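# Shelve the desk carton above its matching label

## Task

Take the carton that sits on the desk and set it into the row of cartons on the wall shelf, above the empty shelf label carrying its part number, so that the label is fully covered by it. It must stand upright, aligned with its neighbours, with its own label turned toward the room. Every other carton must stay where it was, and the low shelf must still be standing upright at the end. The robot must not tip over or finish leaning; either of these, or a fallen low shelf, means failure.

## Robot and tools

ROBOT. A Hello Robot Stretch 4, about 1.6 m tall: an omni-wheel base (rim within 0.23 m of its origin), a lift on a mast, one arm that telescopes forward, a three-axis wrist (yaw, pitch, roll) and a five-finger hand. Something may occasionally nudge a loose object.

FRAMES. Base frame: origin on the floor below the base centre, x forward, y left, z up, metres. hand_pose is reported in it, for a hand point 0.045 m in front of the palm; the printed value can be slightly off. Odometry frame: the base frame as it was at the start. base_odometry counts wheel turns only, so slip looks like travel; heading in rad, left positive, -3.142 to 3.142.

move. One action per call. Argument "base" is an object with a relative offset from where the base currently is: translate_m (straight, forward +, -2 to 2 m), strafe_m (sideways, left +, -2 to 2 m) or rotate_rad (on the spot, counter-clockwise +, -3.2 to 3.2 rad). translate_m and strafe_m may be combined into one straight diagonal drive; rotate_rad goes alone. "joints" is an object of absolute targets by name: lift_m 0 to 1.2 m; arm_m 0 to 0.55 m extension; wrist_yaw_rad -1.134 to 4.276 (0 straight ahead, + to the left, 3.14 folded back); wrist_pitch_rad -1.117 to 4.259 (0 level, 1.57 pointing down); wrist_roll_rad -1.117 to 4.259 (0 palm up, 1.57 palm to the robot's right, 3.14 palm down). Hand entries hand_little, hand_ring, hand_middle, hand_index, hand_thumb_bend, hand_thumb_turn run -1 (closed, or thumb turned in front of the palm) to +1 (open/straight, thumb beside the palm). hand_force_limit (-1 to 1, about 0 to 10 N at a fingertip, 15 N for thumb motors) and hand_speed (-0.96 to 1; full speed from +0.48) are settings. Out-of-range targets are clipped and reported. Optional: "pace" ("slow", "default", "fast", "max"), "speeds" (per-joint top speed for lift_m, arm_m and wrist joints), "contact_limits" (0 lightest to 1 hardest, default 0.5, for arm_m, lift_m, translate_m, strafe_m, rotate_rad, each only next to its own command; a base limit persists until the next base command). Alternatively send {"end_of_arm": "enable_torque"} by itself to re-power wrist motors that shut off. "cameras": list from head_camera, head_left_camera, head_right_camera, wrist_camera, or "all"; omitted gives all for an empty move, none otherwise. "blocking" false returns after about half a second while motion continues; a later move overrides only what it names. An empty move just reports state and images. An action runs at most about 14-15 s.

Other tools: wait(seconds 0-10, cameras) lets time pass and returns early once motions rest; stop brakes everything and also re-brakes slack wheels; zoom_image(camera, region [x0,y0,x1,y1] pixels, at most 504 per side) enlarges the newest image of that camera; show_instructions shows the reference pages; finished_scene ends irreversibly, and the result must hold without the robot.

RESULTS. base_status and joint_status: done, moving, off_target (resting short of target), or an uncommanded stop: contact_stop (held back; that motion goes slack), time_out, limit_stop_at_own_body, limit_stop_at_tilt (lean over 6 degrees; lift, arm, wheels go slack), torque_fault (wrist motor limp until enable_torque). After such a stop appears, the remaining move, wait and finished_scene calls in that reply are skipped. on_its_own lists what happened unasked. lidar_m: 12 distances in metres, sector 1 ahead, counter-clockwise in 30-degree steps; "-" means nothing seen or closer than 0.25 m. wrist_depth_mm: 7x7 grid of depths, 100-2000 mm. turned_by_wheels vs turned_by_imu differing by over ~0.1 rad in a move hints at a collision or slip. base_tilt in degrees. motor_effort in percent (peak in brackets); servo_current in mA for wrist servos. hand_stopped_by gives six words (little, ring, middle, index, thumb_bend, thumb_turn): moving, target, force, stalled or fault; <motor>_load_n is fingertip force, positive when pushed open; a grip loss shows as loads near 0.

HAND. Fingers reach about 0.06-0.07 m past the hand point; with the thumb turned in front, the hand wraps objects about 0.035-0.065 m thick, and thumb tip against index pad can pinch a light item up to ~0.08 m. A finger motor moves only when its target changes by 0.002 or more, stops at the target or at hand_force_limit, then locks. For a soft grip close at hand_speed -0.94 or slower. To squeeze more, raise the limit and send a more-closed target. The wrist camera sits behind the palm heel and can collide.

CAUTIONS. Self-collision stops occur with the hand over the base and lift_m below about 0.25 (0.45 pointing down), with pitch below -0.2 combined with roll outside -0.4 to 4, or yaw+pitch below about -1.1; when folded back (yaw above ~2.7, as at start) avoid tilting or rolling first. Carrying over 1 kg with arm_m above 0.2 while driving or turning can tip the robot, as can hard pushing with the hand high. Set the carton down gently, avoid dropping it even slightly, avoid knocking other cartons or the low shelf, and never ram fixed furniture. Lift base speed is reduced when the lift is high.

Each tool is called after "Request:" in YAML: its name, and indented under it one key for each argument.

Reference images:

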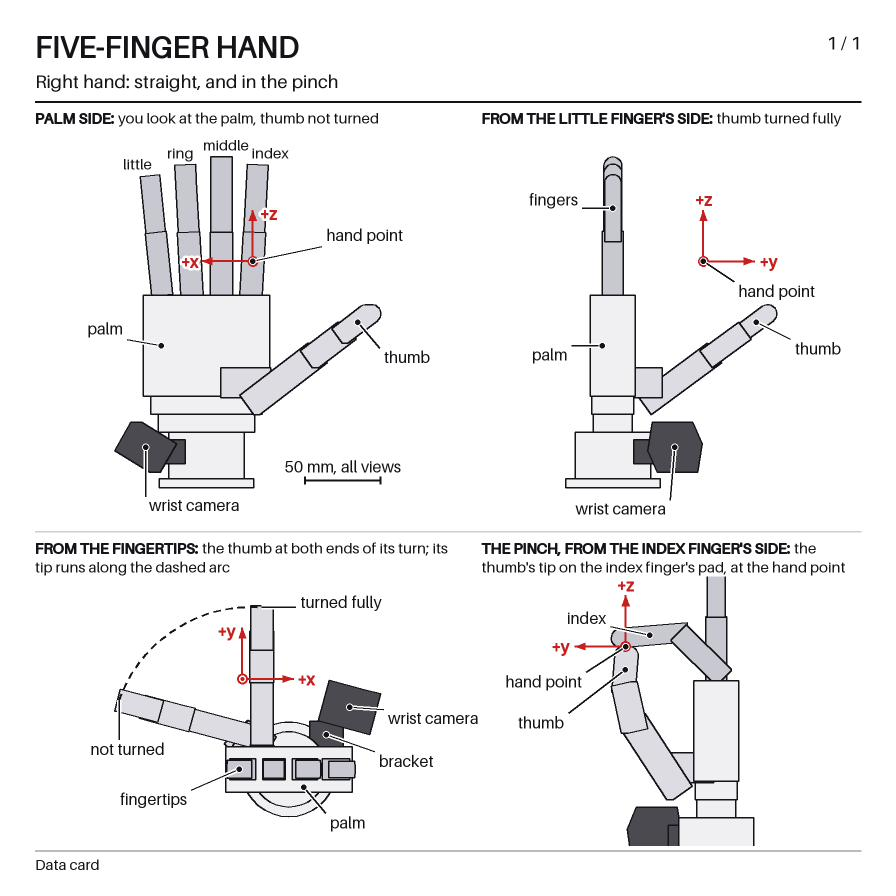

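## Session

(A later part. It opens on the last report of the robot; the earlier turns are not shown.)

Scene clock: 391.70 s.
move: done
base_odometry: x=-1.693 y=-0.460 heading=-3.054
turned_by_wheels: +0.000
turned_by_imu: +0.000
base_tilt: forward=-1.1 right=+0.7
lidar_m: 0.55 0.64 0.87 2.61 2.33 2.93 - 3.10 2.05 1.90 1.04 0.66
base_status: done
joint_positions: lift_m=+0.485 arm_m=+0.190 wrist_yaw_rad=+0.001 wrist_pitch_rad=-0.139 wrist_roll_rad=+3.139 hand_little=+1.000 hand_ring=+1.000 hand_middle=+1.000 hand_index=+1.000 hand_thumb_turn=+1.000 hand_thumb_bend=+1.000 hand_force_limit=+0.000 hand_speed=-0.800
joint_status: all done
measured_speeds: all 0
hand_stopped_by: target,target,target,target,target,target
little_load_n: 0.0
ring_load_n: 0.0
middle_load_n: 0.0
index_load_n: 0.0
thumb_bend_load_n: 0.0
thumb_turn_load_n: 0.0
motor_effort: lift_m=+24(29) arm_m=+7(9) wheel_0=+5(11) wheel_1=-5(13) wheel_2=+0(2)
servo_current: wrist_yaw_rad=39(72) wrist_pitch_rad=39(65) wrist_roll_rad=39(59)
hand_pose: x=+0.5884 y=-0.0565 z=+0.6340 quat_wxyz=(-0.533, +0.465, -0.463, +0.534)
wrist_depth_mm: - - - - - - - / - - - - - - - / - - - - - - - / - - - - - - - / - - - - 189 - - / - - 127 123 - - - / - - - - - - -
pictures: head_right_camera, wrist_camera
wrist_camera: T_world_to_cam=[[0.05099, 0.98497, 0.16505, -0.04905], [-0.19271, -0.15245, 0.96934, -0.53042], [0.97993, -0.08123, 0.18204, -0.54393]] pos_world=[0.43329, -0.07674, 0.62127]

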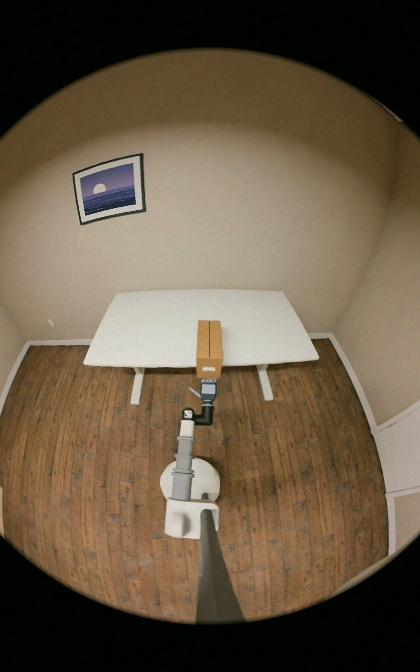

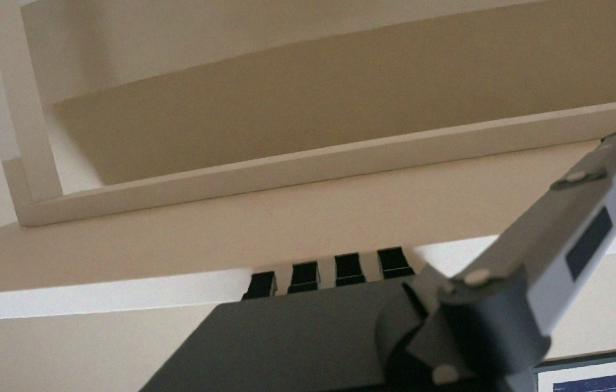

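Request:
move:
  joints: {"lift_m": 0.5}
  pace: "slow"
  contact_limits: {"lift_m": 0.3}
  cameras: ["wrist_camera"]

Request:
move:
  joints: {"lift_m": 0.507}
  pace: "slow"
  contact_limits: {"lift_m": 0.3}
  cameras: ["wrist_camera", "head_right_camera"]

Request:
zoom_image:
  camera: "head_right_camera"
  region: [160, 330, 260, 430]

Scene clock: 397.23 s.
move: done
base_odometry: x=-1.693 y=-0.460 heading=-3.054
turned_by_wheels: +0.000
turned_by_imu: +0.000
base_tilt: forward=-1.1 right=+0.7
lidar_m: 0.55 0.65 0.83 2.60 2.35 2.93 - 3.12 2.05 1.91 1.03 0.69
base_status: not commanded
joint_positions: lift_m=+0.500 arm_m=+0.190 wrist_yaw_rad=+0.001 wrist_pitch_rad=-0.139 wrist_roll_rad=+3.139 hand_little=+1.000 hand_ring=+1.000 hand_middle=+1.000 hand_index=+1.000 hand_thumb_turn=+1.000 hand_thumb_bend=+1.000 hand_force_limit=+0.000 hand_speed=-0.800
joint_status: all done
measured_speeds: all 0
hand_stopped_by: target,target,target,target,target,target
little_load_n: 0.0
ring_load_n: 0.0
middle_load_n: 0.0
index_load_n: 0.0
thumb_bend_load_n: 0.0
thumb_turn_load_n: 0.0
motor_effort: lift_m=+24(31) arm_m=+7(7) wheel_0=+5(5) wheel_1=-5(6) wheel_2=+0(0)
servo_current: wrist_yaw_rad=59(65) wrist_pitch_rad=59(72) wrist_roll_rad=39(59)
contact_limits: lift_m 0.3
hand_pose: x=+0.5884 y=-0.0565 z=+0.6490 quat_wxyz=(-0.533, +0.465, -0.463, +0.534)
wrist_depth_mm: - - - - - - - / - - - - - - - / - - - - - - - / - - - - - - - / - - - - 189 - - / - - 127 125 - - - / - - - - - - -
wrist_camera: T_world_to_cam=[[0.05099, 0.98497, 0.16505, -0.05152], [-0.19271, -0.15245, 0.96934, -0.54496], [0.97993, -0.08123, 0.18204, -0.54666]] pos_world=[0.43329, -0.07674, 0.63627]

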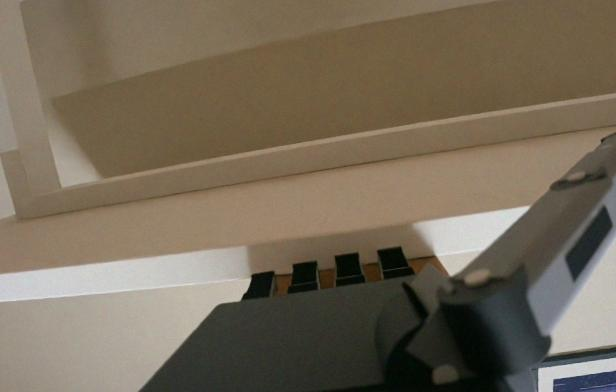

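Scene clock: 397.90 s.
move: done
base_odometry: x=-1.693 y=-0.460 heading=-3.054
turned_by_wheels: +0.000
turned_by_imu: +0.000
base_tilt: forward=-1.2 right=+0.7
lidar_m: 0.56 0.65 0.85 2.60 2.32 2.93 - 3.08 2.07 1.90 1.03 0.69
base_status: not commanded
joint_positions: lift_m=+0.507 arm_m=+0.190 wrist_yaw_rad=+0.001 wrist_pitch_rad=-0.139 wrist_roll_rad=+3.139 hand_little=+1.000 hand_ring=+1.000 hand_middle=+1.000 hand_index=+1.000 hand_thumb_turn=+1.000 hand_thumb_bend=+1.000 hand_force_limit=+0.000 hand_speed=-0.800
joint_status: all done
measured_speeds: all 0
hand_stopped_by: target,target,target,target,target,target
little_load_n: 0.0
ring_load_n: -0.5
middle_load_n: -2.0
index_load_n: 0.0
thumb_bend_load_n: 0.0
thumb_turn_load_n: -0.5
motor_effort: lift_m=+25(29) arm_m=+7(7) wheel_0=+5(5) wheel_1=-5(6) wheel_2=+0(0)
servo_current: wrist_yaw_rad=39(65) wrist_pitch_rad=46(65) wrist_roll_rad=46(52)
contact_limits: lift_m 0.3
hand_pose: x=+0.5884 y=-0.0565 z=+0.6559 quat_wxyz=(-0.533, +0.465, -0.463, +0.534)
wrist_depth_mm: - - - - - - - / - - - - - - - / - - - - - - - / - - - - - - - / - - - 208 204 - - / - - 128 125 - - - / - - - - - - -
pictures: head_right_camera, wrist_camera
wrist_camera: T_world_to_cam=[[0.05099, 0.98497, 0.16505, -0.05266], [-0.19271, -0.15245, 0.96934, -0.55165], [0.97993, -0.08123, 0.18204, -0.54791]] pos_world=[0.43329, -0.07674, 0.64317]

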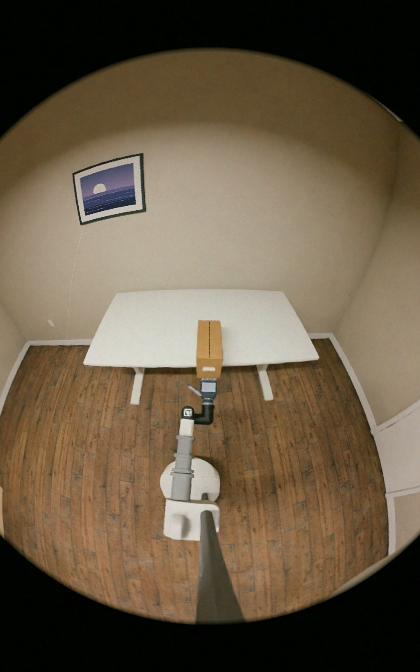

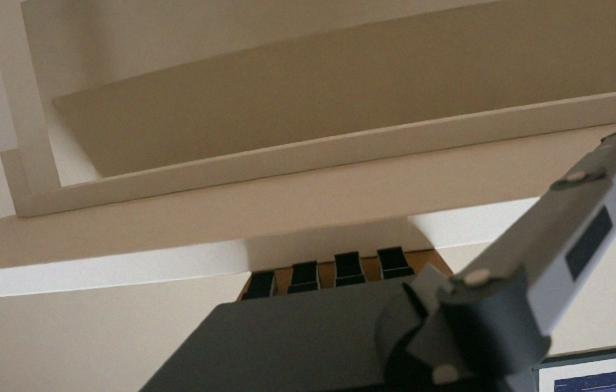

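Scaled by 5.040 from the camera's image (finer frame: 600x960).

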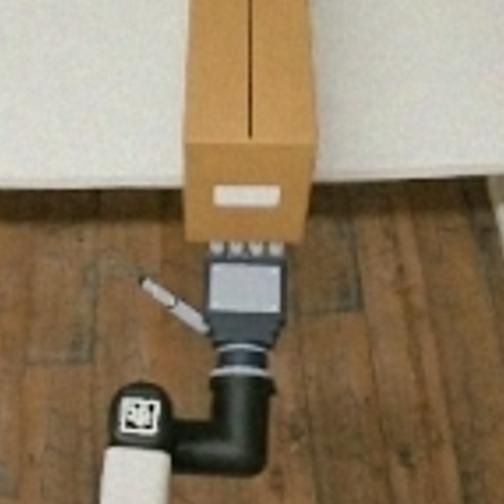

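Request:
move:
  joints: {"lift_m": 0.513}
  pace: "slow"
  contact_limits: {"lift_m": 0.4}
  cameras: ["wrist_camera", "head_right_camera", "head_left_camera"]

Request:
zoom_image:
  camera: "head_right_camera"
  region: [160, 330, 260, 430]

Scene clock: 401.10 s.
move: done
base_odometry: x=-1.693 y=-0.460 heading=-3.054
turned_by_wheels: +0.000
turned_by_imu: +0.000
base_tilt: forward=-1.1 right=+0.7
lidar_m: 0.55 0.66 0.83 2.62 2.33 2.95 - 3.09 2.08 1.90 1.03 0.69
base_status: not commanded
joint_positions: lift_m=+0.513 arm_m=+0.190 wrist_yaw_rad=+0.001 wrist_pitch_rad=-0.139 wrist_roll_rad=+3.139 hand_little=+1.000 hand_ring=+1.000 hand_middle=+1.000 hand_index=+1.000 hand_thumb_turn=+1.000 hand_thumb_bend=+1.000 hand_force_limit=+0.000 hand_speed=-0.800
joint_status: all done
measured_speeds: all 0
hand_stopped_by: target,target,target,target,target,target
little_load_n: 0.0
ring_load_n: -2.5
middle_load_n: -4.0
index_load_n: 0.0
thumb_bend_load_n: 0.0
thumb_turn_load_n: 0.0
motor_effort: lift_m=+27(29) arm_m=+7(7) wheel_0=+4(5) wheel_1=-5(6) wheel_2=+0(0)
servo_current: wrist_yaw_rad=39(72) wrist_pitch_rad=59(59) wrist_roll_rad=52(52)
contact_limits: lift_m 0.4
hand_pose: x=+0.5884 y=-0.0565 z=+0.6618 quat_wxyz=(-0.533, +0.465, -0.463, +0.534)
wrist_depth_mm: - - - - - - - / - - - - - - - / - - - - - - - / - - - - - - - / - - - 213 204 - - / - - 127 125 - - - / - - - - - - -
pictures: head_left_camera, head_right_camera, wrist_camera
wrist_camera: T_world_to_cam=[[0.05099, 0.98497, 0.16505, -0.05363], [-0.19271, -0.15245, 0.96934, -0.55736], [0.97993, -0.08123, 0.18204, -0.54899]] pos_world=[0.43329, -0.07674, 0.64907]

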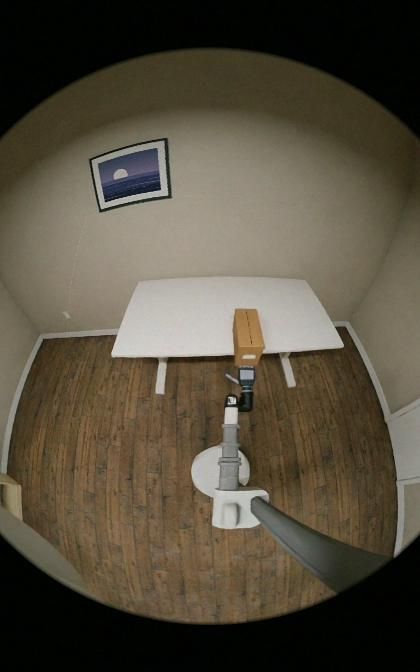

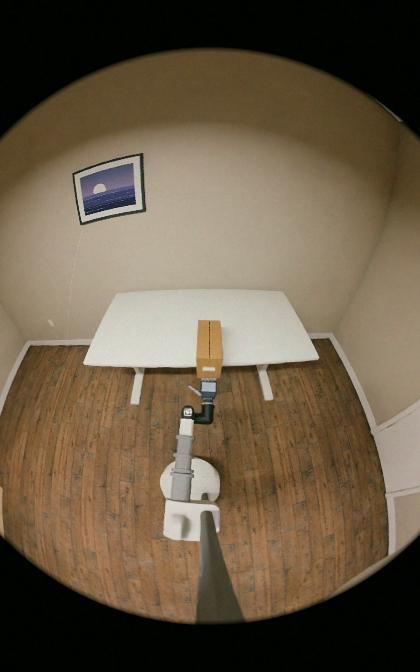

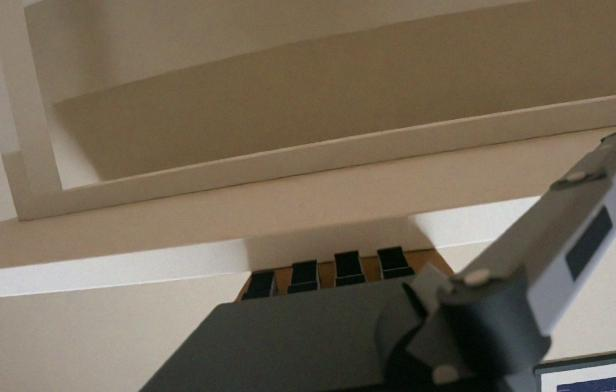

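Scaled by 5.040 from the camera's image (finer frame: 600x960).

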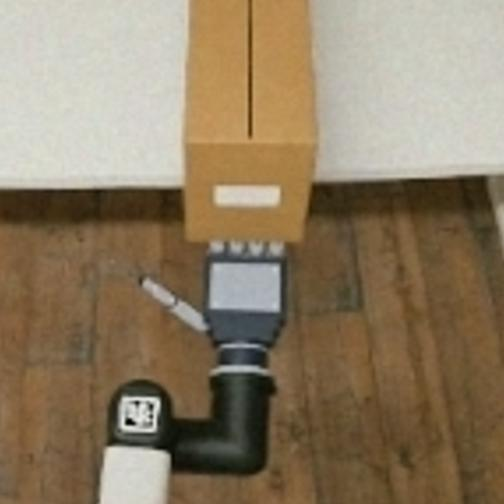

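Request:
move:
  joints: {"lift_m": 0.519}
  pace: "slow"
  contact_limits: {"lift_m": 0.5}
  cameras: ["wrist_camera", "head_right_camera"]

Request:
zoom_image:
  camera: "head_right_camera"
  region: [160, 310, 260, 410]

Scene clock: 404.37 s.
move: done
base_odometry: x=-1.693 y=-0.460 heading=-3.054
turned_by_wheels: +0.000
turned_by_imu: +0.000
base_tilt: forward=-1.2 right=+0.9
lidar_m: 0.56 0.65 0.83 2.61 2.32 2.96 - 3.12 2.08 1.88 1.01 0.69
base_status: not commanded
joint_positions: lift_m=+0.518 arm_m=+0.190 wrist_yaw_rad=+0.001 wrist_pitch_rad=-0.138 wrist_roll_rad=+3.139 hand_little=+1.000 hand_ring=+1.000 hand_middle=+0.999 hand_index=+1.000 hand_thumb_turn=+1.000 hand_thumb_bend=+1.000 hand_force_limit=+0.000 hand_speed=-0.800
joint_status: all done
measured_speeds: all 0
hand_stopped_by: target,target,target,target,target,target
little_load_n: 0.0
ring_load_n: -3.5
middle_load_n: -4.5
index_load_n: -1.5
thumb_bend_load_n: 0.0
thumb_turn_load_n: 0.0
motor_effort: lift_m=+28(31) arm_m=+7(7) wheel_0=+5(5) wheel_1=-5(6) wheel_2=+0(0)
servo_current: wrist_yaw_rad=46(59) wrist_pitch_rad=72(78) wrist_roll_rad=39(52)
contact_limits: lift_m 0.5
hand_pose: x=+0.5884 y=-0.0565 z=+0.6675 quat_wxyz=(-0.533, +0.465, -0.463, +0.534)
wrist_depth_mm: - - - - - - - / - - - - - - - / - - - - - - - / - - - - - - - / - - - 213 204 - - / - - 127 125 - - - / - - - - - - -
pictures: head_right_camera, wrist_camera
wrist_camera: T_world_to_cam=[[0.05112, 0.98496, 0.16502, -0.05463], [-0.19193, -0.15246, 0.96949, -0.56342], [0.98008, -0.08123, 0.18125, -0.54959]] pos_world=[0.4333, -0.07674, 0.65487]

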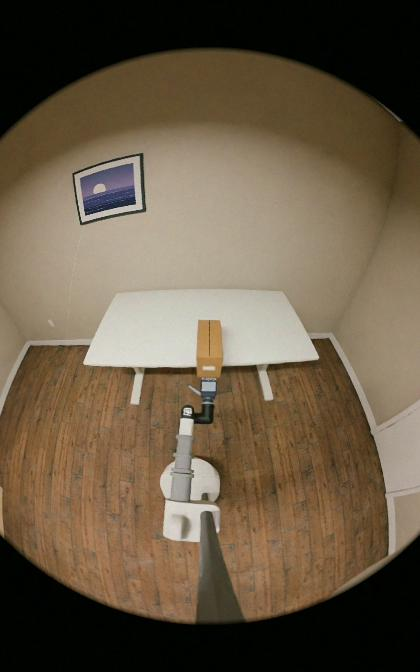

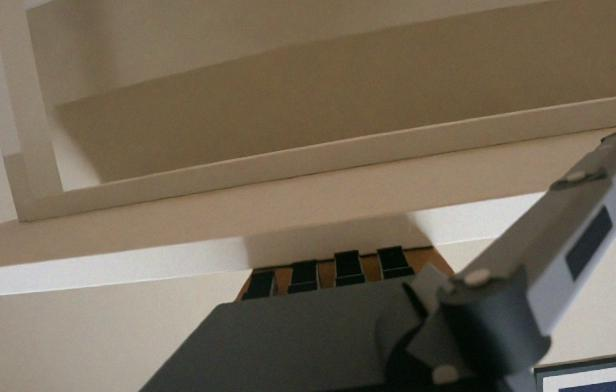

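Scaled by 5.040 from the camera's image (finer frame: 600x960).

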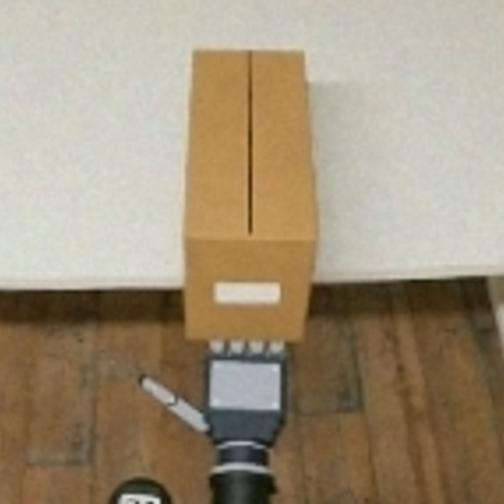

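Request:
move:
  joints: {"lift_m": 0.525}
  pace: "slow"
  contact_limits: {"lift_m": 0.5}
  cameras: ["wrist_camera", "head_left_camera"]

Request:
zoom_image:
  camera: "head_left_camera"
  region: [200, 290, 300, 390]

Request:
zoom_image:
  camera: "wrist_camera"
  region: [200, 180, 480, 320]

Scene clock: 407.70 s.
move: done
base_odometry: x=-1.693 y=-0.460 heading=-3.054
turned_by_wheels: +0.000
turned_by_imu: +0.000
base_tilt: forward=-1.0 right=+0.7
lidar_m: 0.56 0.65 0.83 2.61 2.32 2.92 - 3.08 2.05 1.91 1.04 0.70
base_status: not commanded
joint_positions: lift_m=+0.524 arm_m=+0.190 wrist_yaw_rad=+0.001 wrist_pitch_rad=-0.138 wrist_roll_rad=+3.139 hand_little=+1.000 hand_ring=+1.000 hand_middle=+0.999 hand_index=+1.000 hand_thumb_turn=+1.000 hand_thumb_bend=+1.000 hand_force_limit=+0.000 hand_speed=-0.800
joint_status: all done
measured_speeds: all 0
hand_stopped_by: target,target,target,target,target,target
little_load_n: 0.0
ring_load_n: -3.0
middle_load_n: -5.0
index_load_n: -1.0
thumb_bend_load_n: 0.0
thumb_turn_load_n: 0.0
motor_effort: lift_m=+27(31) arm_m=+7(7) wheel_0=+5(5) wheel_1=-5(6) wheel_2=+0(0)
servo_current: wrist_yaw_rad=46(59) wrist_pitch_rad=33(65) wrist_roll_rad=52(65)
contact_limits: lift_m 0.5
hand_pose: x=+0.5884 y=-0.0565 z=+0.6735 quat_wxyz=(-0.533, +0.465, -0.463, +0.534)
wrist_depth_mm: - - - - - - - / - - - - - - - / - - - - - - - / - - - - - - - / - - - 220 212 - - / - - 128 125 - - - / - - - - - - -
pictures: head_left_camera, wrist_camera
wrist_camera: T_world_to_cam=[[0.05116, 0.98497, 0.165, -0.05564], [-0.19172, -0.15245, 0.96954, -0.56946], [0.98012, -0.08123, 0.18104, -0.55057]] pos_world=[0.4333, -0.07674, 0.66096]

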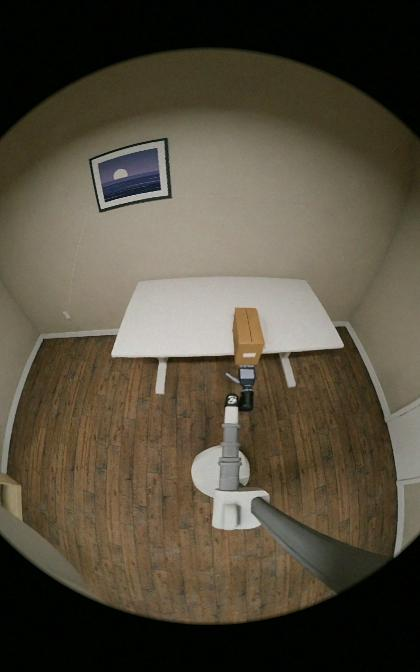

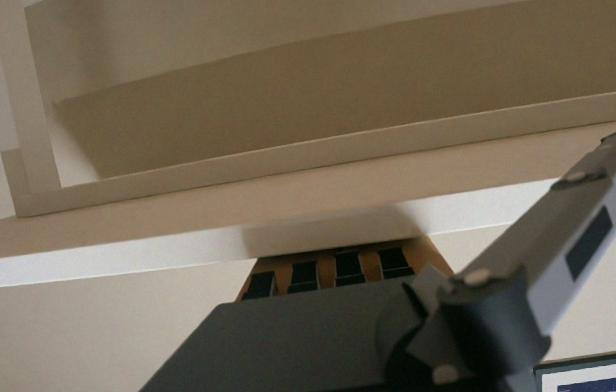

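Scaled by 5.040 from the camera's image (finer frame: 600x960).

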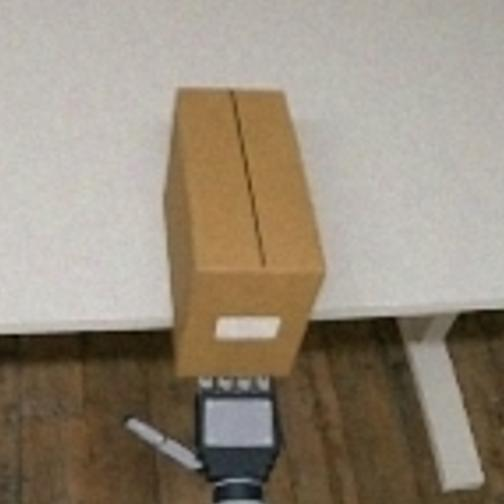

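Scaled by 1.800.

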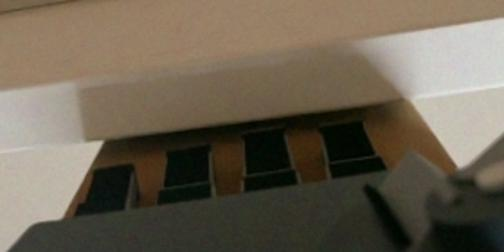

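Request:
move:
  joints: {"arm_m": 0.167}
  pace: "slow"
  cameras: ["wrist_camera", "head_right_camera"]

Request:
zoom_image:
  camera: "head_right_camera"
  region: [160, 310, 260, 410]

Request:
zoom_image:
  camera: "wrist_camera"
  region: [200, 180, 480, 320]

Scene clock: 416.53 s.
move: done
base_odometry: x=-1.693 y=-0.460 heading=-3.054
turned_by_wheels: +0.000
turned_by_imu: +0.000
base_tilt: forward=-1.1 right=+0.7
lidar_m: 0.53 0.64 0.85 2.60 2.35 2.93 - 3.09 2.06 1.89 1.02 0.69
base_status: not commanded
joint_positions: lift_m=+0.524 arm_m=+0.167 wrist_yaw_rad=+0.001 wrist_pitch_rad=-0.138 wrist_roll_rad=+3.139 hand_little=+1.000 hand_ring=+1.000 hand_middle=+0.999 hand_index=+1.000 hand_thumb_turn=+1.000 hand_thumb_bend=+1.000 hand_force_limit=+0.000 hand_speed=-0.800
joint_status: all done
measured_speeds: all 0
hand_stopped_by: target,target,target,target,target,target
little_load_n: 0.0
ring_load_n: -3.0
middle_load_n: -5.5
index_load_n: -1.5
thumb_bend_load_n: 0.0
thumb_turn_load_n: 0.0
motor_effort: lift_m=+27(28) arm_m=-8(10) wheel_0=+5(5) wheel_1=-6(6) wheel_2=+0(0)
servo_current: wrist_yaw_rad=52(65) wrist_pitch_rad=59(85) wrist_roll_rad=52(59)
contact_limits: lift_m 0.5
hand_pose: x=+0.5659 y=-0.0565 z=+0.6735 quat_wxyz=(-0.533, +0.465, -0.463, +0.534)
wrist_depth_mm: - - - - - - - / - - - - - - - / - - - - - - - / - - - - - - - / - - - 236 219 - - / - - 128 125 - - - / - - - - - - -
pictures: head_right_camera, wrist_camera
wrist_camera: T_world_to_cam=[[0.05116, 0.98497, 0.165, -0.05448], [-0.19172, -0.15245, 0.96954, -0.57377], [0.98012, -0.08123, 0.18104, -0.52852]] pos_world=[0.4108, -0.07674, 0.66096]

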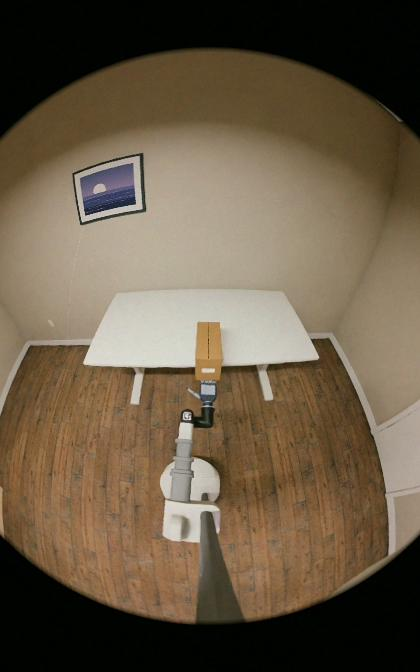

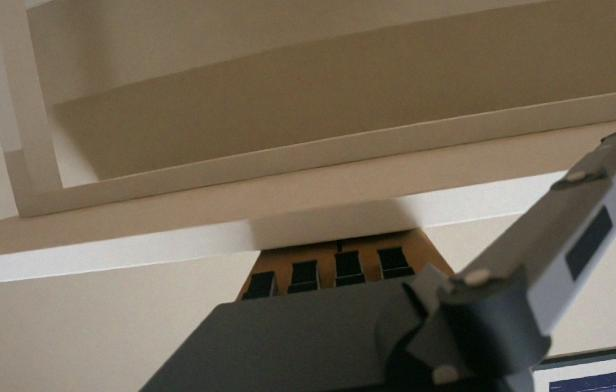

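Scaled by 5.040 from the camera's image (finer frame: 600x960).

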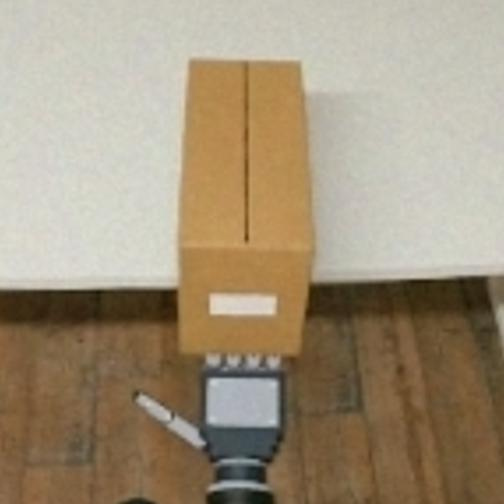

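Scaled by 1.800.

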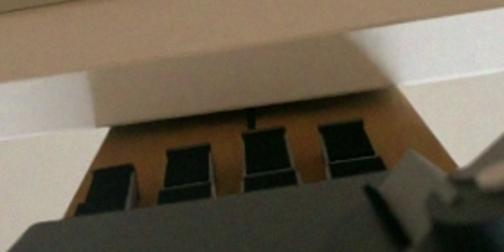

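Request:
move:
  joints: {"lift_m": 0.503}
  pace: "slow"
  cameras: ["wrist_camera"]

Request:
zoom_image:
  camera: "wrist_camera"
  region: [200, 180, 480, 320]

Scene clock: 420.03 s.
move: done
base_odometry: x=-1.693 y=-0.460 heading=-3.054
turned_by_wheels: +0.000
turned_by_imu: +0.000
base_tilt: forward=-1.1 right=+0.6
lidar_m: 0.52 0.64 0.84 2.61 2.33 2.94 - 3.10 2.05 1.90 1.04 0.71
base_status: not commanded
joint_positions: lift_m=+0.503 arm_m=+0.167 wrist_yaw_rad=+0.001 wrist_pitch_rad=-0.139 wrist_roll_rad=+3.139 hand_little=+1.000 hand_ring=+1.000 hand_middle=+1.000 hand_index=+1.000 hand_thumb_turn=+1.000 hand_thumb_bend=+1.000 hand_force_limit=+0.000 hand_speed=-0.800
joint_status: all done
measured_speeds: all 0
hand_stopped_by: target,target,target,target,target,target
little_load_n: 0.0
ring_load_n: 0.0
middle_load_n: 0.0
index_load_n: 0.0
thumb_bend_load_n: 0.0
thumb_turn_load_n: -0.5
motor_effort: lift_m=+18(28) arm_m=-7(8) wheel_0=+5(5) wheel_1=-5(6) wheel_2=+0(0)
servo_current: wrist_yaw_rad=33(59) wrist_pitch_rad=46(65) wrist_roll_rad=39(65)
hand_pose: x=+0.5659 y=-0.0565 z=+0.6524 quat_wxyz=(-0.533, +0.465, -0.463, +0.534)
wrist_depth_mm: - - - - - - - / - - - - - - - / - - - - - - - / - - - - - - - / - - - 229 209 - - / - - 127 125 - - - / - - - - - - -
wrist_camera: T_world_to_cam=[[0.05104, 0.98496, 0.16504, -0.05097], [-0.19243, -0.15246, 0.9694, -0.55284], [0.97998, -0.08124, 0.18175, -0.52508]] pos_world=[0.4108, -0.07674, 0.63977]

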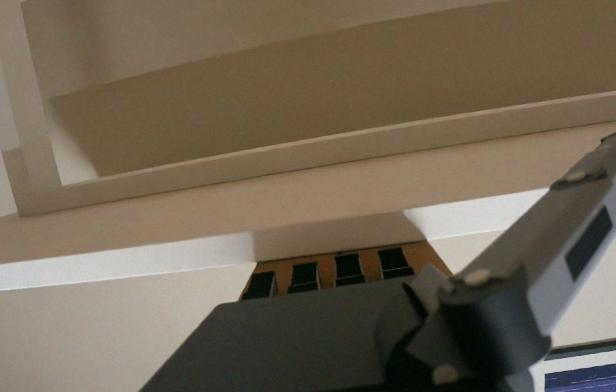

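Scaled by 1.800.

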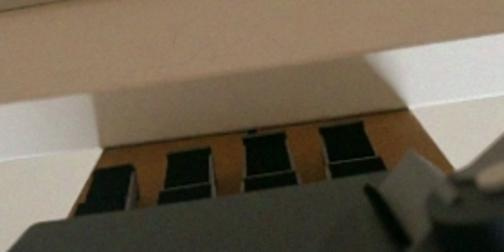

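Request:
move:
  joints: {"lift_m": 0.499}
  pace: "slow"

Request:
move:
  joints: {"arm_m": 0.196}
  contact_limits: {"arm_m": 0.1}
  pace: "slow"
  cameras: ["wrist_camera", "head_right_camera"]

Request:
zoom_image:
  camera: "head_right_camera"
  region: [160, 310, 260, 410]

Request:
zoom_image:
  camera: "wrist_camera"
  region: [200, 180, 480, 320]

Scene clock: 424.70 s.
move: done
base_odometry: x=-1.693 y=-0.460 heading=-3.054
turned_by_wheels: +0.000
turned_by_imu: +0.000
base_tilt: forward=-1.2 right=+0.7
lidar_m: 0.54 0.66 0.83 2.60 2.32 2.92 - 3.11 2.06 1.89 1.01 0.68
base_status: not commanded
joint_positions: lift_m=+0.499 arm_m=+0.167 wrist_yaw_rad=+0.001 wrist_pitch_rad=-0.139 wrist_roll_rad=+3.139 hand_little=+1.000 hand_ring=+1.000 hand_middle=+1.000 hand_index=+1.000 hand_thumb_turn=+1.000 hand_thumb_bend=+1.000 hand_force_limit=+0.000 hand_speed=-0.800
joint_status: all done
measured_speeds: all 0
hand_stopped_by: target,target,target,target,target,target
little_load_n: 0.0
ring_load_n: 0.0
middle_load_n: 0.0
index_load_n: 0.0
thumb_bend_load_n: 0.0
thumb_turn_load_n: 0.0
motor_effort: lift_m=+18(19) arm_m=-7(7) wheel_0=+5(5) wheel_1=-5(6) wheel_2=+0(0)
servo_current: wrist_yaw_rad=46(72) wrist_pitch_rad=59(65) wrist_roll_rad=46(52)
hand_pose: x=+0.5659 y=-0.0565 z=+0.6485 quat_wxyz=(-0.533, +0.465, -0.463, +0.534)
wrist_depth_mm: - - - - - - - / - - - - - - - / - - - - - - - / - - - - - - - / - - - 208 199 - - / - - 128 125 - - - / - - - - - - -
pictures: none

Scene clock: 426.07 s.
move: done
base_odometry: x=-1.693 y=-0.460 heading=-3.054
turned_by_wheels: +0.000
turned_by_imu: +0.000
base_tilt: forward=-1.0 right=+0.8
lidar_m: 0.52 0.65 0.83 2.60 2.34 2.92 - 3.09 2.04 1.89 1.04 0.69
base_status: not commanded
joint_positions: lift_m=+0.499 arm_m=+0.196 wrist_yaw_rad=+0.001 wrist_pitch_rad=-0.139 wrist_roll_rad=+3.139 hand_little=+1.000 hand_ring=+1.000 hand_middle=+1.000 hand_index=+1.000 hand_thumb_turn=+1.000 hand_thumb_bend=+1.000 hand_force_limit=+0.000 hand_speed=-0.800
joint_status: all done
measured_speeds: all 0
hand_stopped_by: target,target,target,target,target,target
little_load_n: 0.0
ring_load_n: 0.0
middle_load_n: 0.0
index_load_n: 0.0
thumb_bend_load_n: 0.0
thumb_turn_load_n: 0.0
motor_effort: lift_m=+18(19) arm_m=+7(11) wheel_0=+5(5) wheel_1=-5(6) wheel_2=+0(0)
servo_current: wrist_yaw_rad=65(65) wrist_pitch_rad=72(72) wrist_roll_rad=46(65)
contact_limits: arm_m 0.1
hand_pose: x=+0.5944 y=-0.0565 z=+0.6485 quat_wxyz=(-0.533, +0.465, -0.463, +0.534)
wrist_depth_mm: - - - - - - - / - - - - - - - / - - - - - - - / - - - - - - - / - - - - 189 - - / - - 127 125 - - - / - - - - - - -
pictures: head_right_camera, wrist_camera
wrist_camera: T_world_to_cam=[[0.05101, 0.98497, 0.16504, -0.05175], [-0.19262, -0.15245, 0.96936, -0.54337], [0.97995, -0.08123, 0.18194, -0.55239]] pos_world=[0.43929, -0.07674, 0.63577]

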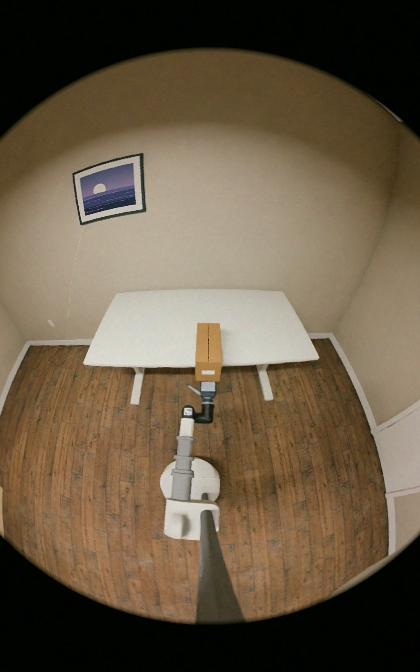

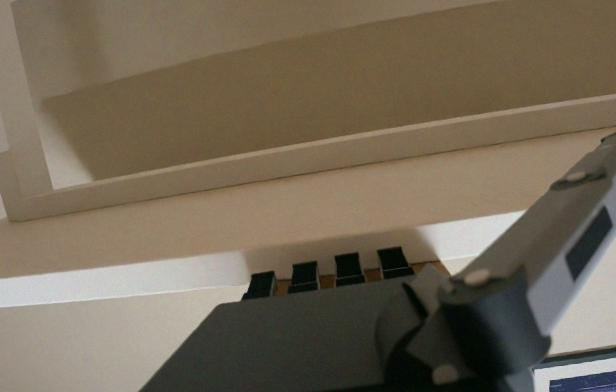

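Scaled by 5.040 from the camera's image (finer frame: 600x960).

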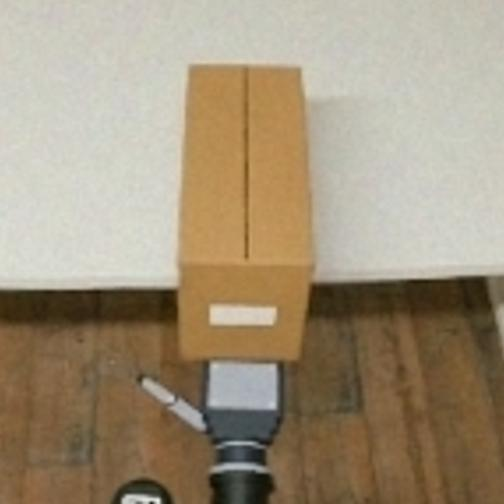

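Scaled by 1.800.

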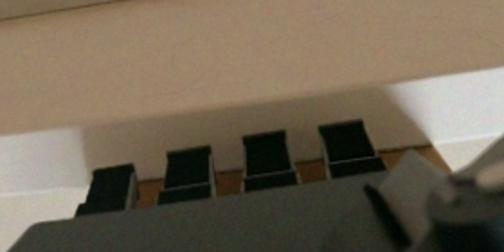

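Request:
move:
  joints: {"lift_m": 0.523}
  pace: "slow"
  contact_limits: {"lift_m": 0.5}

Request:
move:
  joints: {"arm_m": 0.145}
  pace: "slow"
  cameras: ["wrist_camera", "head_right_camera", "head_left_camera"]

Request:
zoom_image:
  camera: "head_right_camera"
  region: [160, 310, 260, 410]

Request:
zoom_image:
  camera: "wrist_camera"
  region: [200, 180, 480, 320]

Scene clock: 432.57 s.
move: done
base_odometry: x=-1.693 y=-0.460 heading=-3.054
turned_by_wheels: +0.000
turned_by_imu: +0.000
base_tilt: forward=-1.2 right=+0.7
lidar_m: 0.54 0.64 0.85 2.60 2.34 2.94 - 3.08 2.07 1.88 1.04 0.68
base_status: not commanded
joint_positions: lift_m=+0.522 arm_m=+0.196 wrist_yaw_rad=+0.001 wrist_pitch_rad=-0.139 wrist_roll_rad=+3.139 hand_little=+1.000 hand_ring=+1.000 hand_middle=+0.999 hand_index=+1.000 hand_thumb_turn=+1.000 hand_thumb_bend=+1.000 hand_force_limit=+0.000 hand_speed=-0.800
joint_status: all done
measured_speeds: all 0
hand_stopped_by: target,target,target,target,target,target
little_load_n: 0.0
ring_load_n: -2.5
middle_load_n: -4.5
index_load_n: -0.5
thumb_bend_load_n: 0.0
thumb_turn_load_n: 0.0
motor_effort: lift_m=+28(32) arm_m=+7(7) wheel_0=+5(5) wheel_1=-5(6) wheel_2=+0(0)
servo_current: wrist_yaw_rad=33(78) wrist_pitch_rad=39(65) wrist_roll_rad=52(59)
contact_limits: arm_m 0.1; lift_m 0.5
hand_pose: x=+0.5944 y=-0.0565 z=+0.6716 quat_wxyz=(-0.533, +0.465, -0.463, +0.534)
wrist_depth_mm: - - - - - - - / - - - - - - - / - - - - - - - / - - - - - - - / - - - 218 208 - - / - - 127 125 - - - / - - - - - - -
pictures: none

Scene clock: 434.27 s.
move: done
base_odometry: x=-1.693 y=-0.460 heading=-3.054
turned_by_wheels: +0.000
turned_by_imu: +0.000
base_tilt: forward=-1.1 right=+0.9
lidar_m: 0.49 0.64 0.84 2.59 2.33 2.93 - 3.08 2.07 1.91 1.06 0.70
base_status: not commanded
joint_positions: lift_m=+0.522 arm_m=+0.145 wrist_yaw_rad=+0.001 wrist_pitch_rad=-0.139 wrist_roll_rad=+3.139 hand_little=+1.000 hand_ring=+1.000 hand_middle=+0.999 hand_index=+1.000 hand_thumb_turn=+1.000 hand_thumb_bend=+1.000 hand_force_limit=+0.000 hand_speed=-0.800
joint_status: all done
measured_speeds: all 0
hand_stopped_by: target,target,target,target,target,target
little_load_n: 0.0
ring_load_n: -2.5
middle_load_n: -4.5
index_load_n: -1.0
thumb_bend_load_n: 0.0
thumb_turn_load_n: 0.0
motor_effort: lift_m=+28(28) arm_m=-8(10) wheel_0=+5(5) wheel_1=-5(6) wheel_2=+0(0)
servo_current: wrist_yaw_rad=26(72) wrist_pitch_rad=65(78) wrist_roll_rad=39(65)
contact_limits: lift_m 0.5
hand_pose: x=+0.5439 y=-0.0565 z=+0.6716 quat_wxyz=(-0.533, +0.465, -0.463, +0.534)
wrist_depth_mm: - - - - - - - / - - - - - - - / - - - - - - - / - - - - - - - / - - - 256 231 - - / - - 128 125 - - - / - - - - - - -
pictures: head_left_camera, head_right_camera, wrist_camera
wrist_camera: T_world_to_cam=[[0.05102, 0.98496, 0.16504, -0.05301], [-0.19252, -0.15246, 0.96938, -0.57564], [0.97997, -0.08123, 0.18185, -0.50707]] pos_world=[0.38879, -0.07674, 0.65897]

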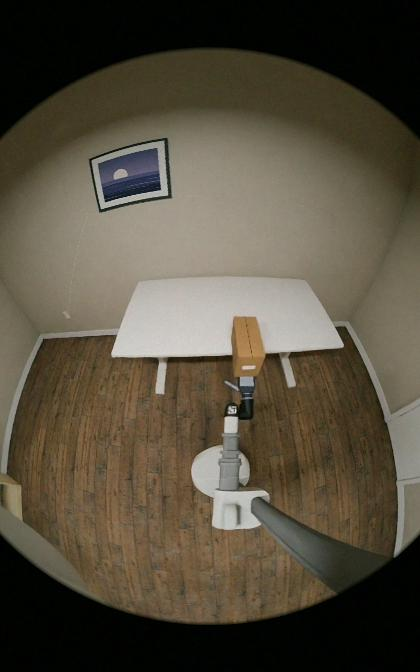

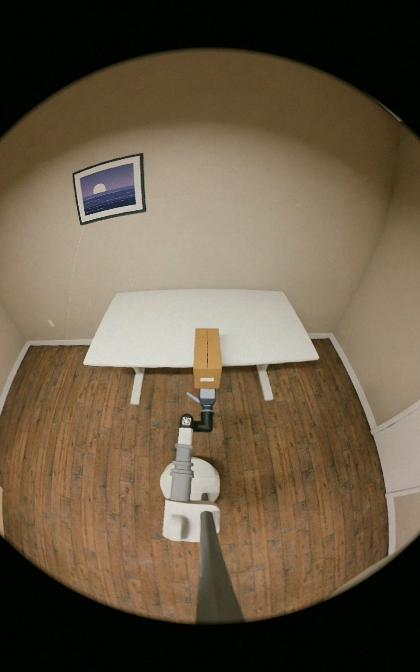

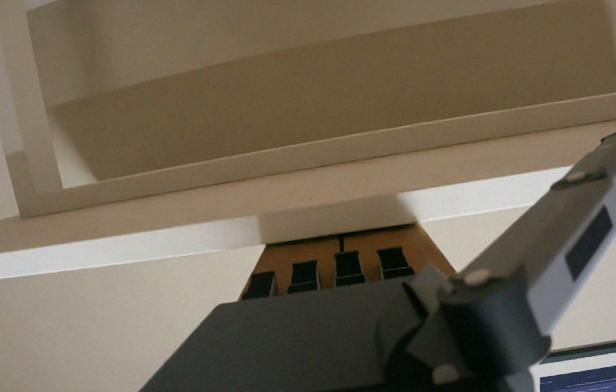

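Scaled by 5.040 from the camera's image (finer frame: 600x960).

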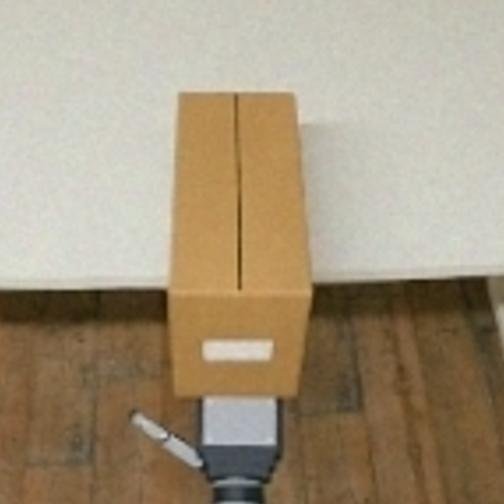

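Scaled by 1.800.

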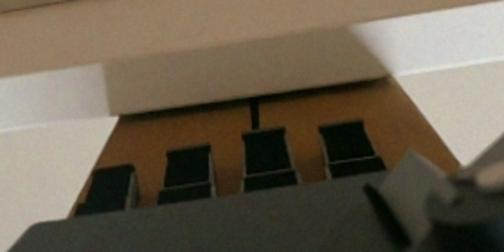

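Request:
move:
  joints: {"arm_m": 0.092}
  pace: "slow"
  cameras: ["wrist_camera", "head_right_camera", "head_camera"]

Request:
zoom_image:
  camera: "head_right_camera"
  region: [160, 310, 260, 410]

Request:
zoom_image:
  camera: "wrist_camera"
  region: [200, 180, 480, 320]

Scene clock: 438.80 s.
move: done
base_odometry: x=-1.693 y=-0.460 heading=-3.054
turned_by_wheels: +0.000
turned_by_imu: +0.000
base_tilt: forward=-1.3 right=+0.7
lidar_m: 0.44 0.65 0.82 2.60 2.32 2.95 - 3.11 2.05 1.90 1.01 0.48
base_status: not commanded
joint_positions: lift_m=+0.522 arm_m=+0.092 wrist_yaw_rad=+0.001 wrist_pitch_rad=-0.139 wrist_roll_rad=+3.139 hand_little=+1.000 hand_ring=+1.000 hand_middle=+0.999 hand_index=+1.000 hand_thumb_turn=+1.000 hand_thumb_bend=+1.000 hand_force_limit=+0.000 hand_speed=-0.800
joint_status: all done
measured_speeds: all 0
hand_stopped_by: target,target,target,target,target,target
little_load_n: 0.0
ring_load_n: -2.5
middle_load_n: -4.5
index_load_n: -1.0
thumb_bend_load_n: 0.0
thumb_turn_load_n: 0.0
motor_effort: lift_m=+27(29) arm_m=-7(10) wheel_0=+4(5) wheel_1=-5(6) wheel_2=+0(0)
servo_current: wrist_yaw_rad=46(59) wrist_pitch_rad=59(72) wrist_roll_rad=39(65)
contact_limits: lift_m 0.5
hand_pose: x=+0.4909 y=-0.0565 z=+0.6716 quat_wxyz=(-0.533, +0.465, -0.463, +0.534)
wrist_depth_mm: - - - - - - - / - - - - - - - / - - - - - - - / - - - - - - - / - - - 278 231 - - / - - 128 125 - - - / - - - - - - -
pictures: head_camera, head_right_camera, wrist_camera
wrist_camera: T_world_to_cam=[[0.05107, 0.98497, 0.16502, -0.05029], [-0.19221, -0.15245, 0.96944, -0.58588], [0.98002, -0.08123, 0.18154, -0.45493]] pos_world=[0.3358, -0.07674, 0.65887]

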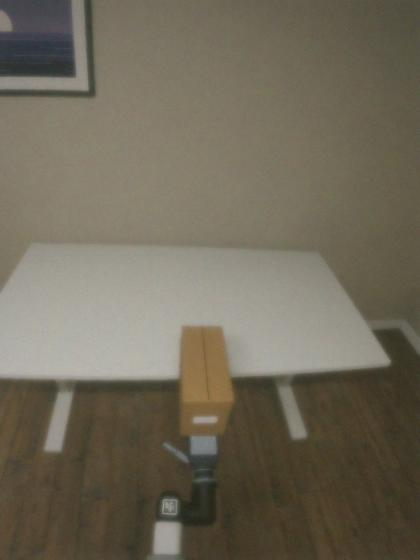

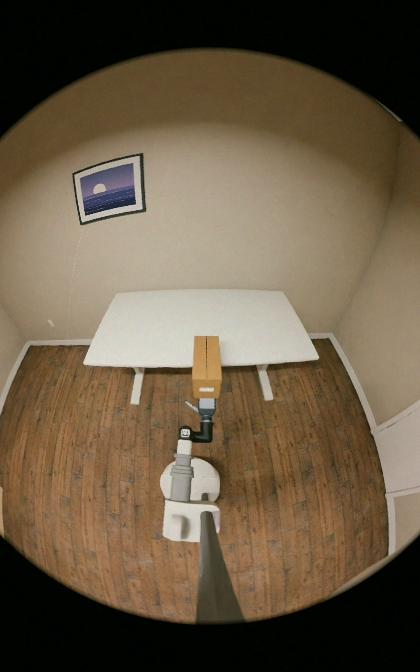

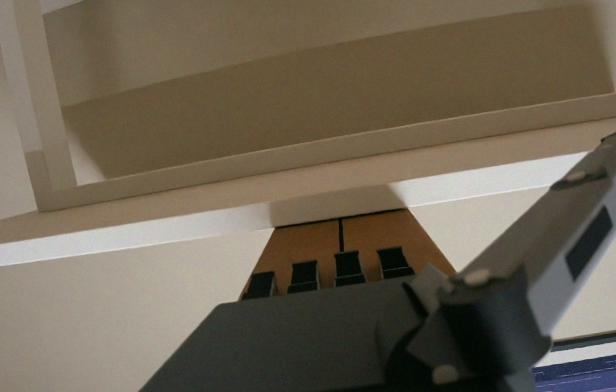

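Scaled by 5.040 from the camera's image (finer frame: 600x960).

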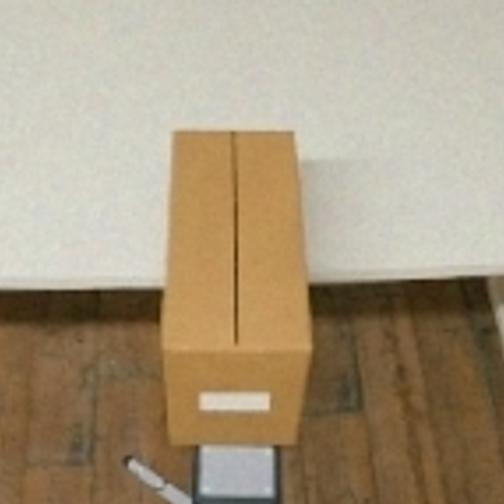

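Scaled by 1.800.

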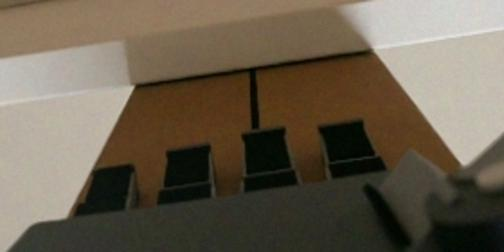

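Request:
move:
  joints: {"lift_m": 0.507}
  pace: "slow"
  speeds: {"lift_m": 0.03}

Request:
move:
  joints: {"lift_m": 0.501, "wrist_pitch_rad": -0.07}
  speeds: {"lift_m": 0.02, "wrist_pitch_rad": 0.15}

Request:
move:
  joints: {"lift_m": 0.494, "wrist_pitch_rad": 0.0}
  speeds: {"lift_m": 0.02, "wrist_pitch_rad": 0.15}
  cameras: ["wrist_camera", "head_right_camera", "head_camera", "head_left_camera"]

Request:
zoom_image:
  camera: "head_right_camera"
  region: [160, 310, 260, 410]

Request:
zoom_image:
  camera: "head_left_camera"
  region: [190, 290, 290, 400]

"pace" acts on no motion here: each has its own speed under "speeds". Leave "pace" out
Scene clock: 449.37 s.
base_odometry: x=-1.693 y=-0.460 heading=-3.054
turned_by_wheels: +0.000
turned_by_imu: +0.000
base_tilt: forward=-1.2 right=+0.8
lidar_m: 0.44 0.66 0.83 2.60 2.33 2.94 - 3.11 2.07 1.91 1.03 0.46
base_status: not commanded
joint_positions: lift_m=+0.522 arm_m=+0.092 wrist_yaw_rad=+0.001 wrist_pitch_rad=-0.139 wrist_roll_rad=+3.139 hand_little=+1.000 hand_ring=+1.000 hand_middle=+0.999 hand_index=+1.000 hand_thumb_turn=+1.000 hand_thumb_bend=+1.000 hand_force_limit=+0.000 hand_speed=-0.800
joint_status: all done
measured_speeds: all 0
hand_stopped_by: target,target,target,target,target,target
little_load_n: 0.0
ring_load_n: -2.5
middle_load_n: -4.5
index_load_n: -1.0
thumb_bend_load_n: 0.0
thumb_turn_load_n: -0.5
motor_effort: lift_m=+28(29) arm_m=-8(10) wheel_0=+5(5) wheel_1=-6(6) wheel_2=+0(0)
servo_current: wrist_yaw_rad=39(59) wrist_pitch_rad=39(72) wrist_roll_rad=46(65)
contact_limits: lift_m 0.5
hand_pose: x=+0.4909 y=-0.0565 z=+0.6716 quat_wxyz=(-0.533, +0.465, -0.463, +0.534)
wrist_depth_mm: - - - - - - - / - - - - - - - / - - - - - - - / - - - - - - - / - - - 278 231 - - / - - 128 125 - - - / - - - - - - -
pictures: none

not run: a call was refused earlier in this reply.

not run: a call was refused earlier in this reply.

Scaled by 5.040 from the camera's image (finer frame: 600x960).
This view is cut from an older image: the scene may have changed since it was taken.

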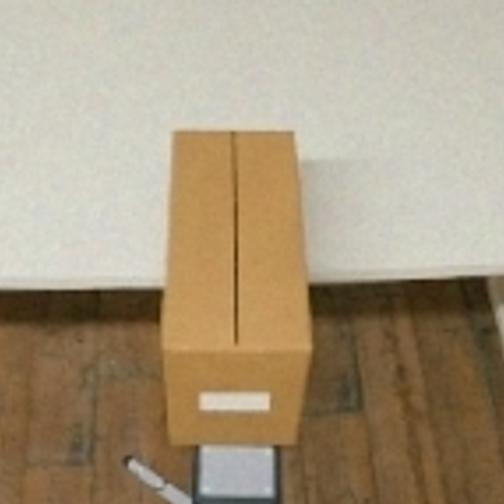

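This scene's latest camera images include none from head_left_camera. They are from: head_camera, head_right_camera, wrist_camera. head_left_camera's image comes with the result of a call that names it in "cameras".


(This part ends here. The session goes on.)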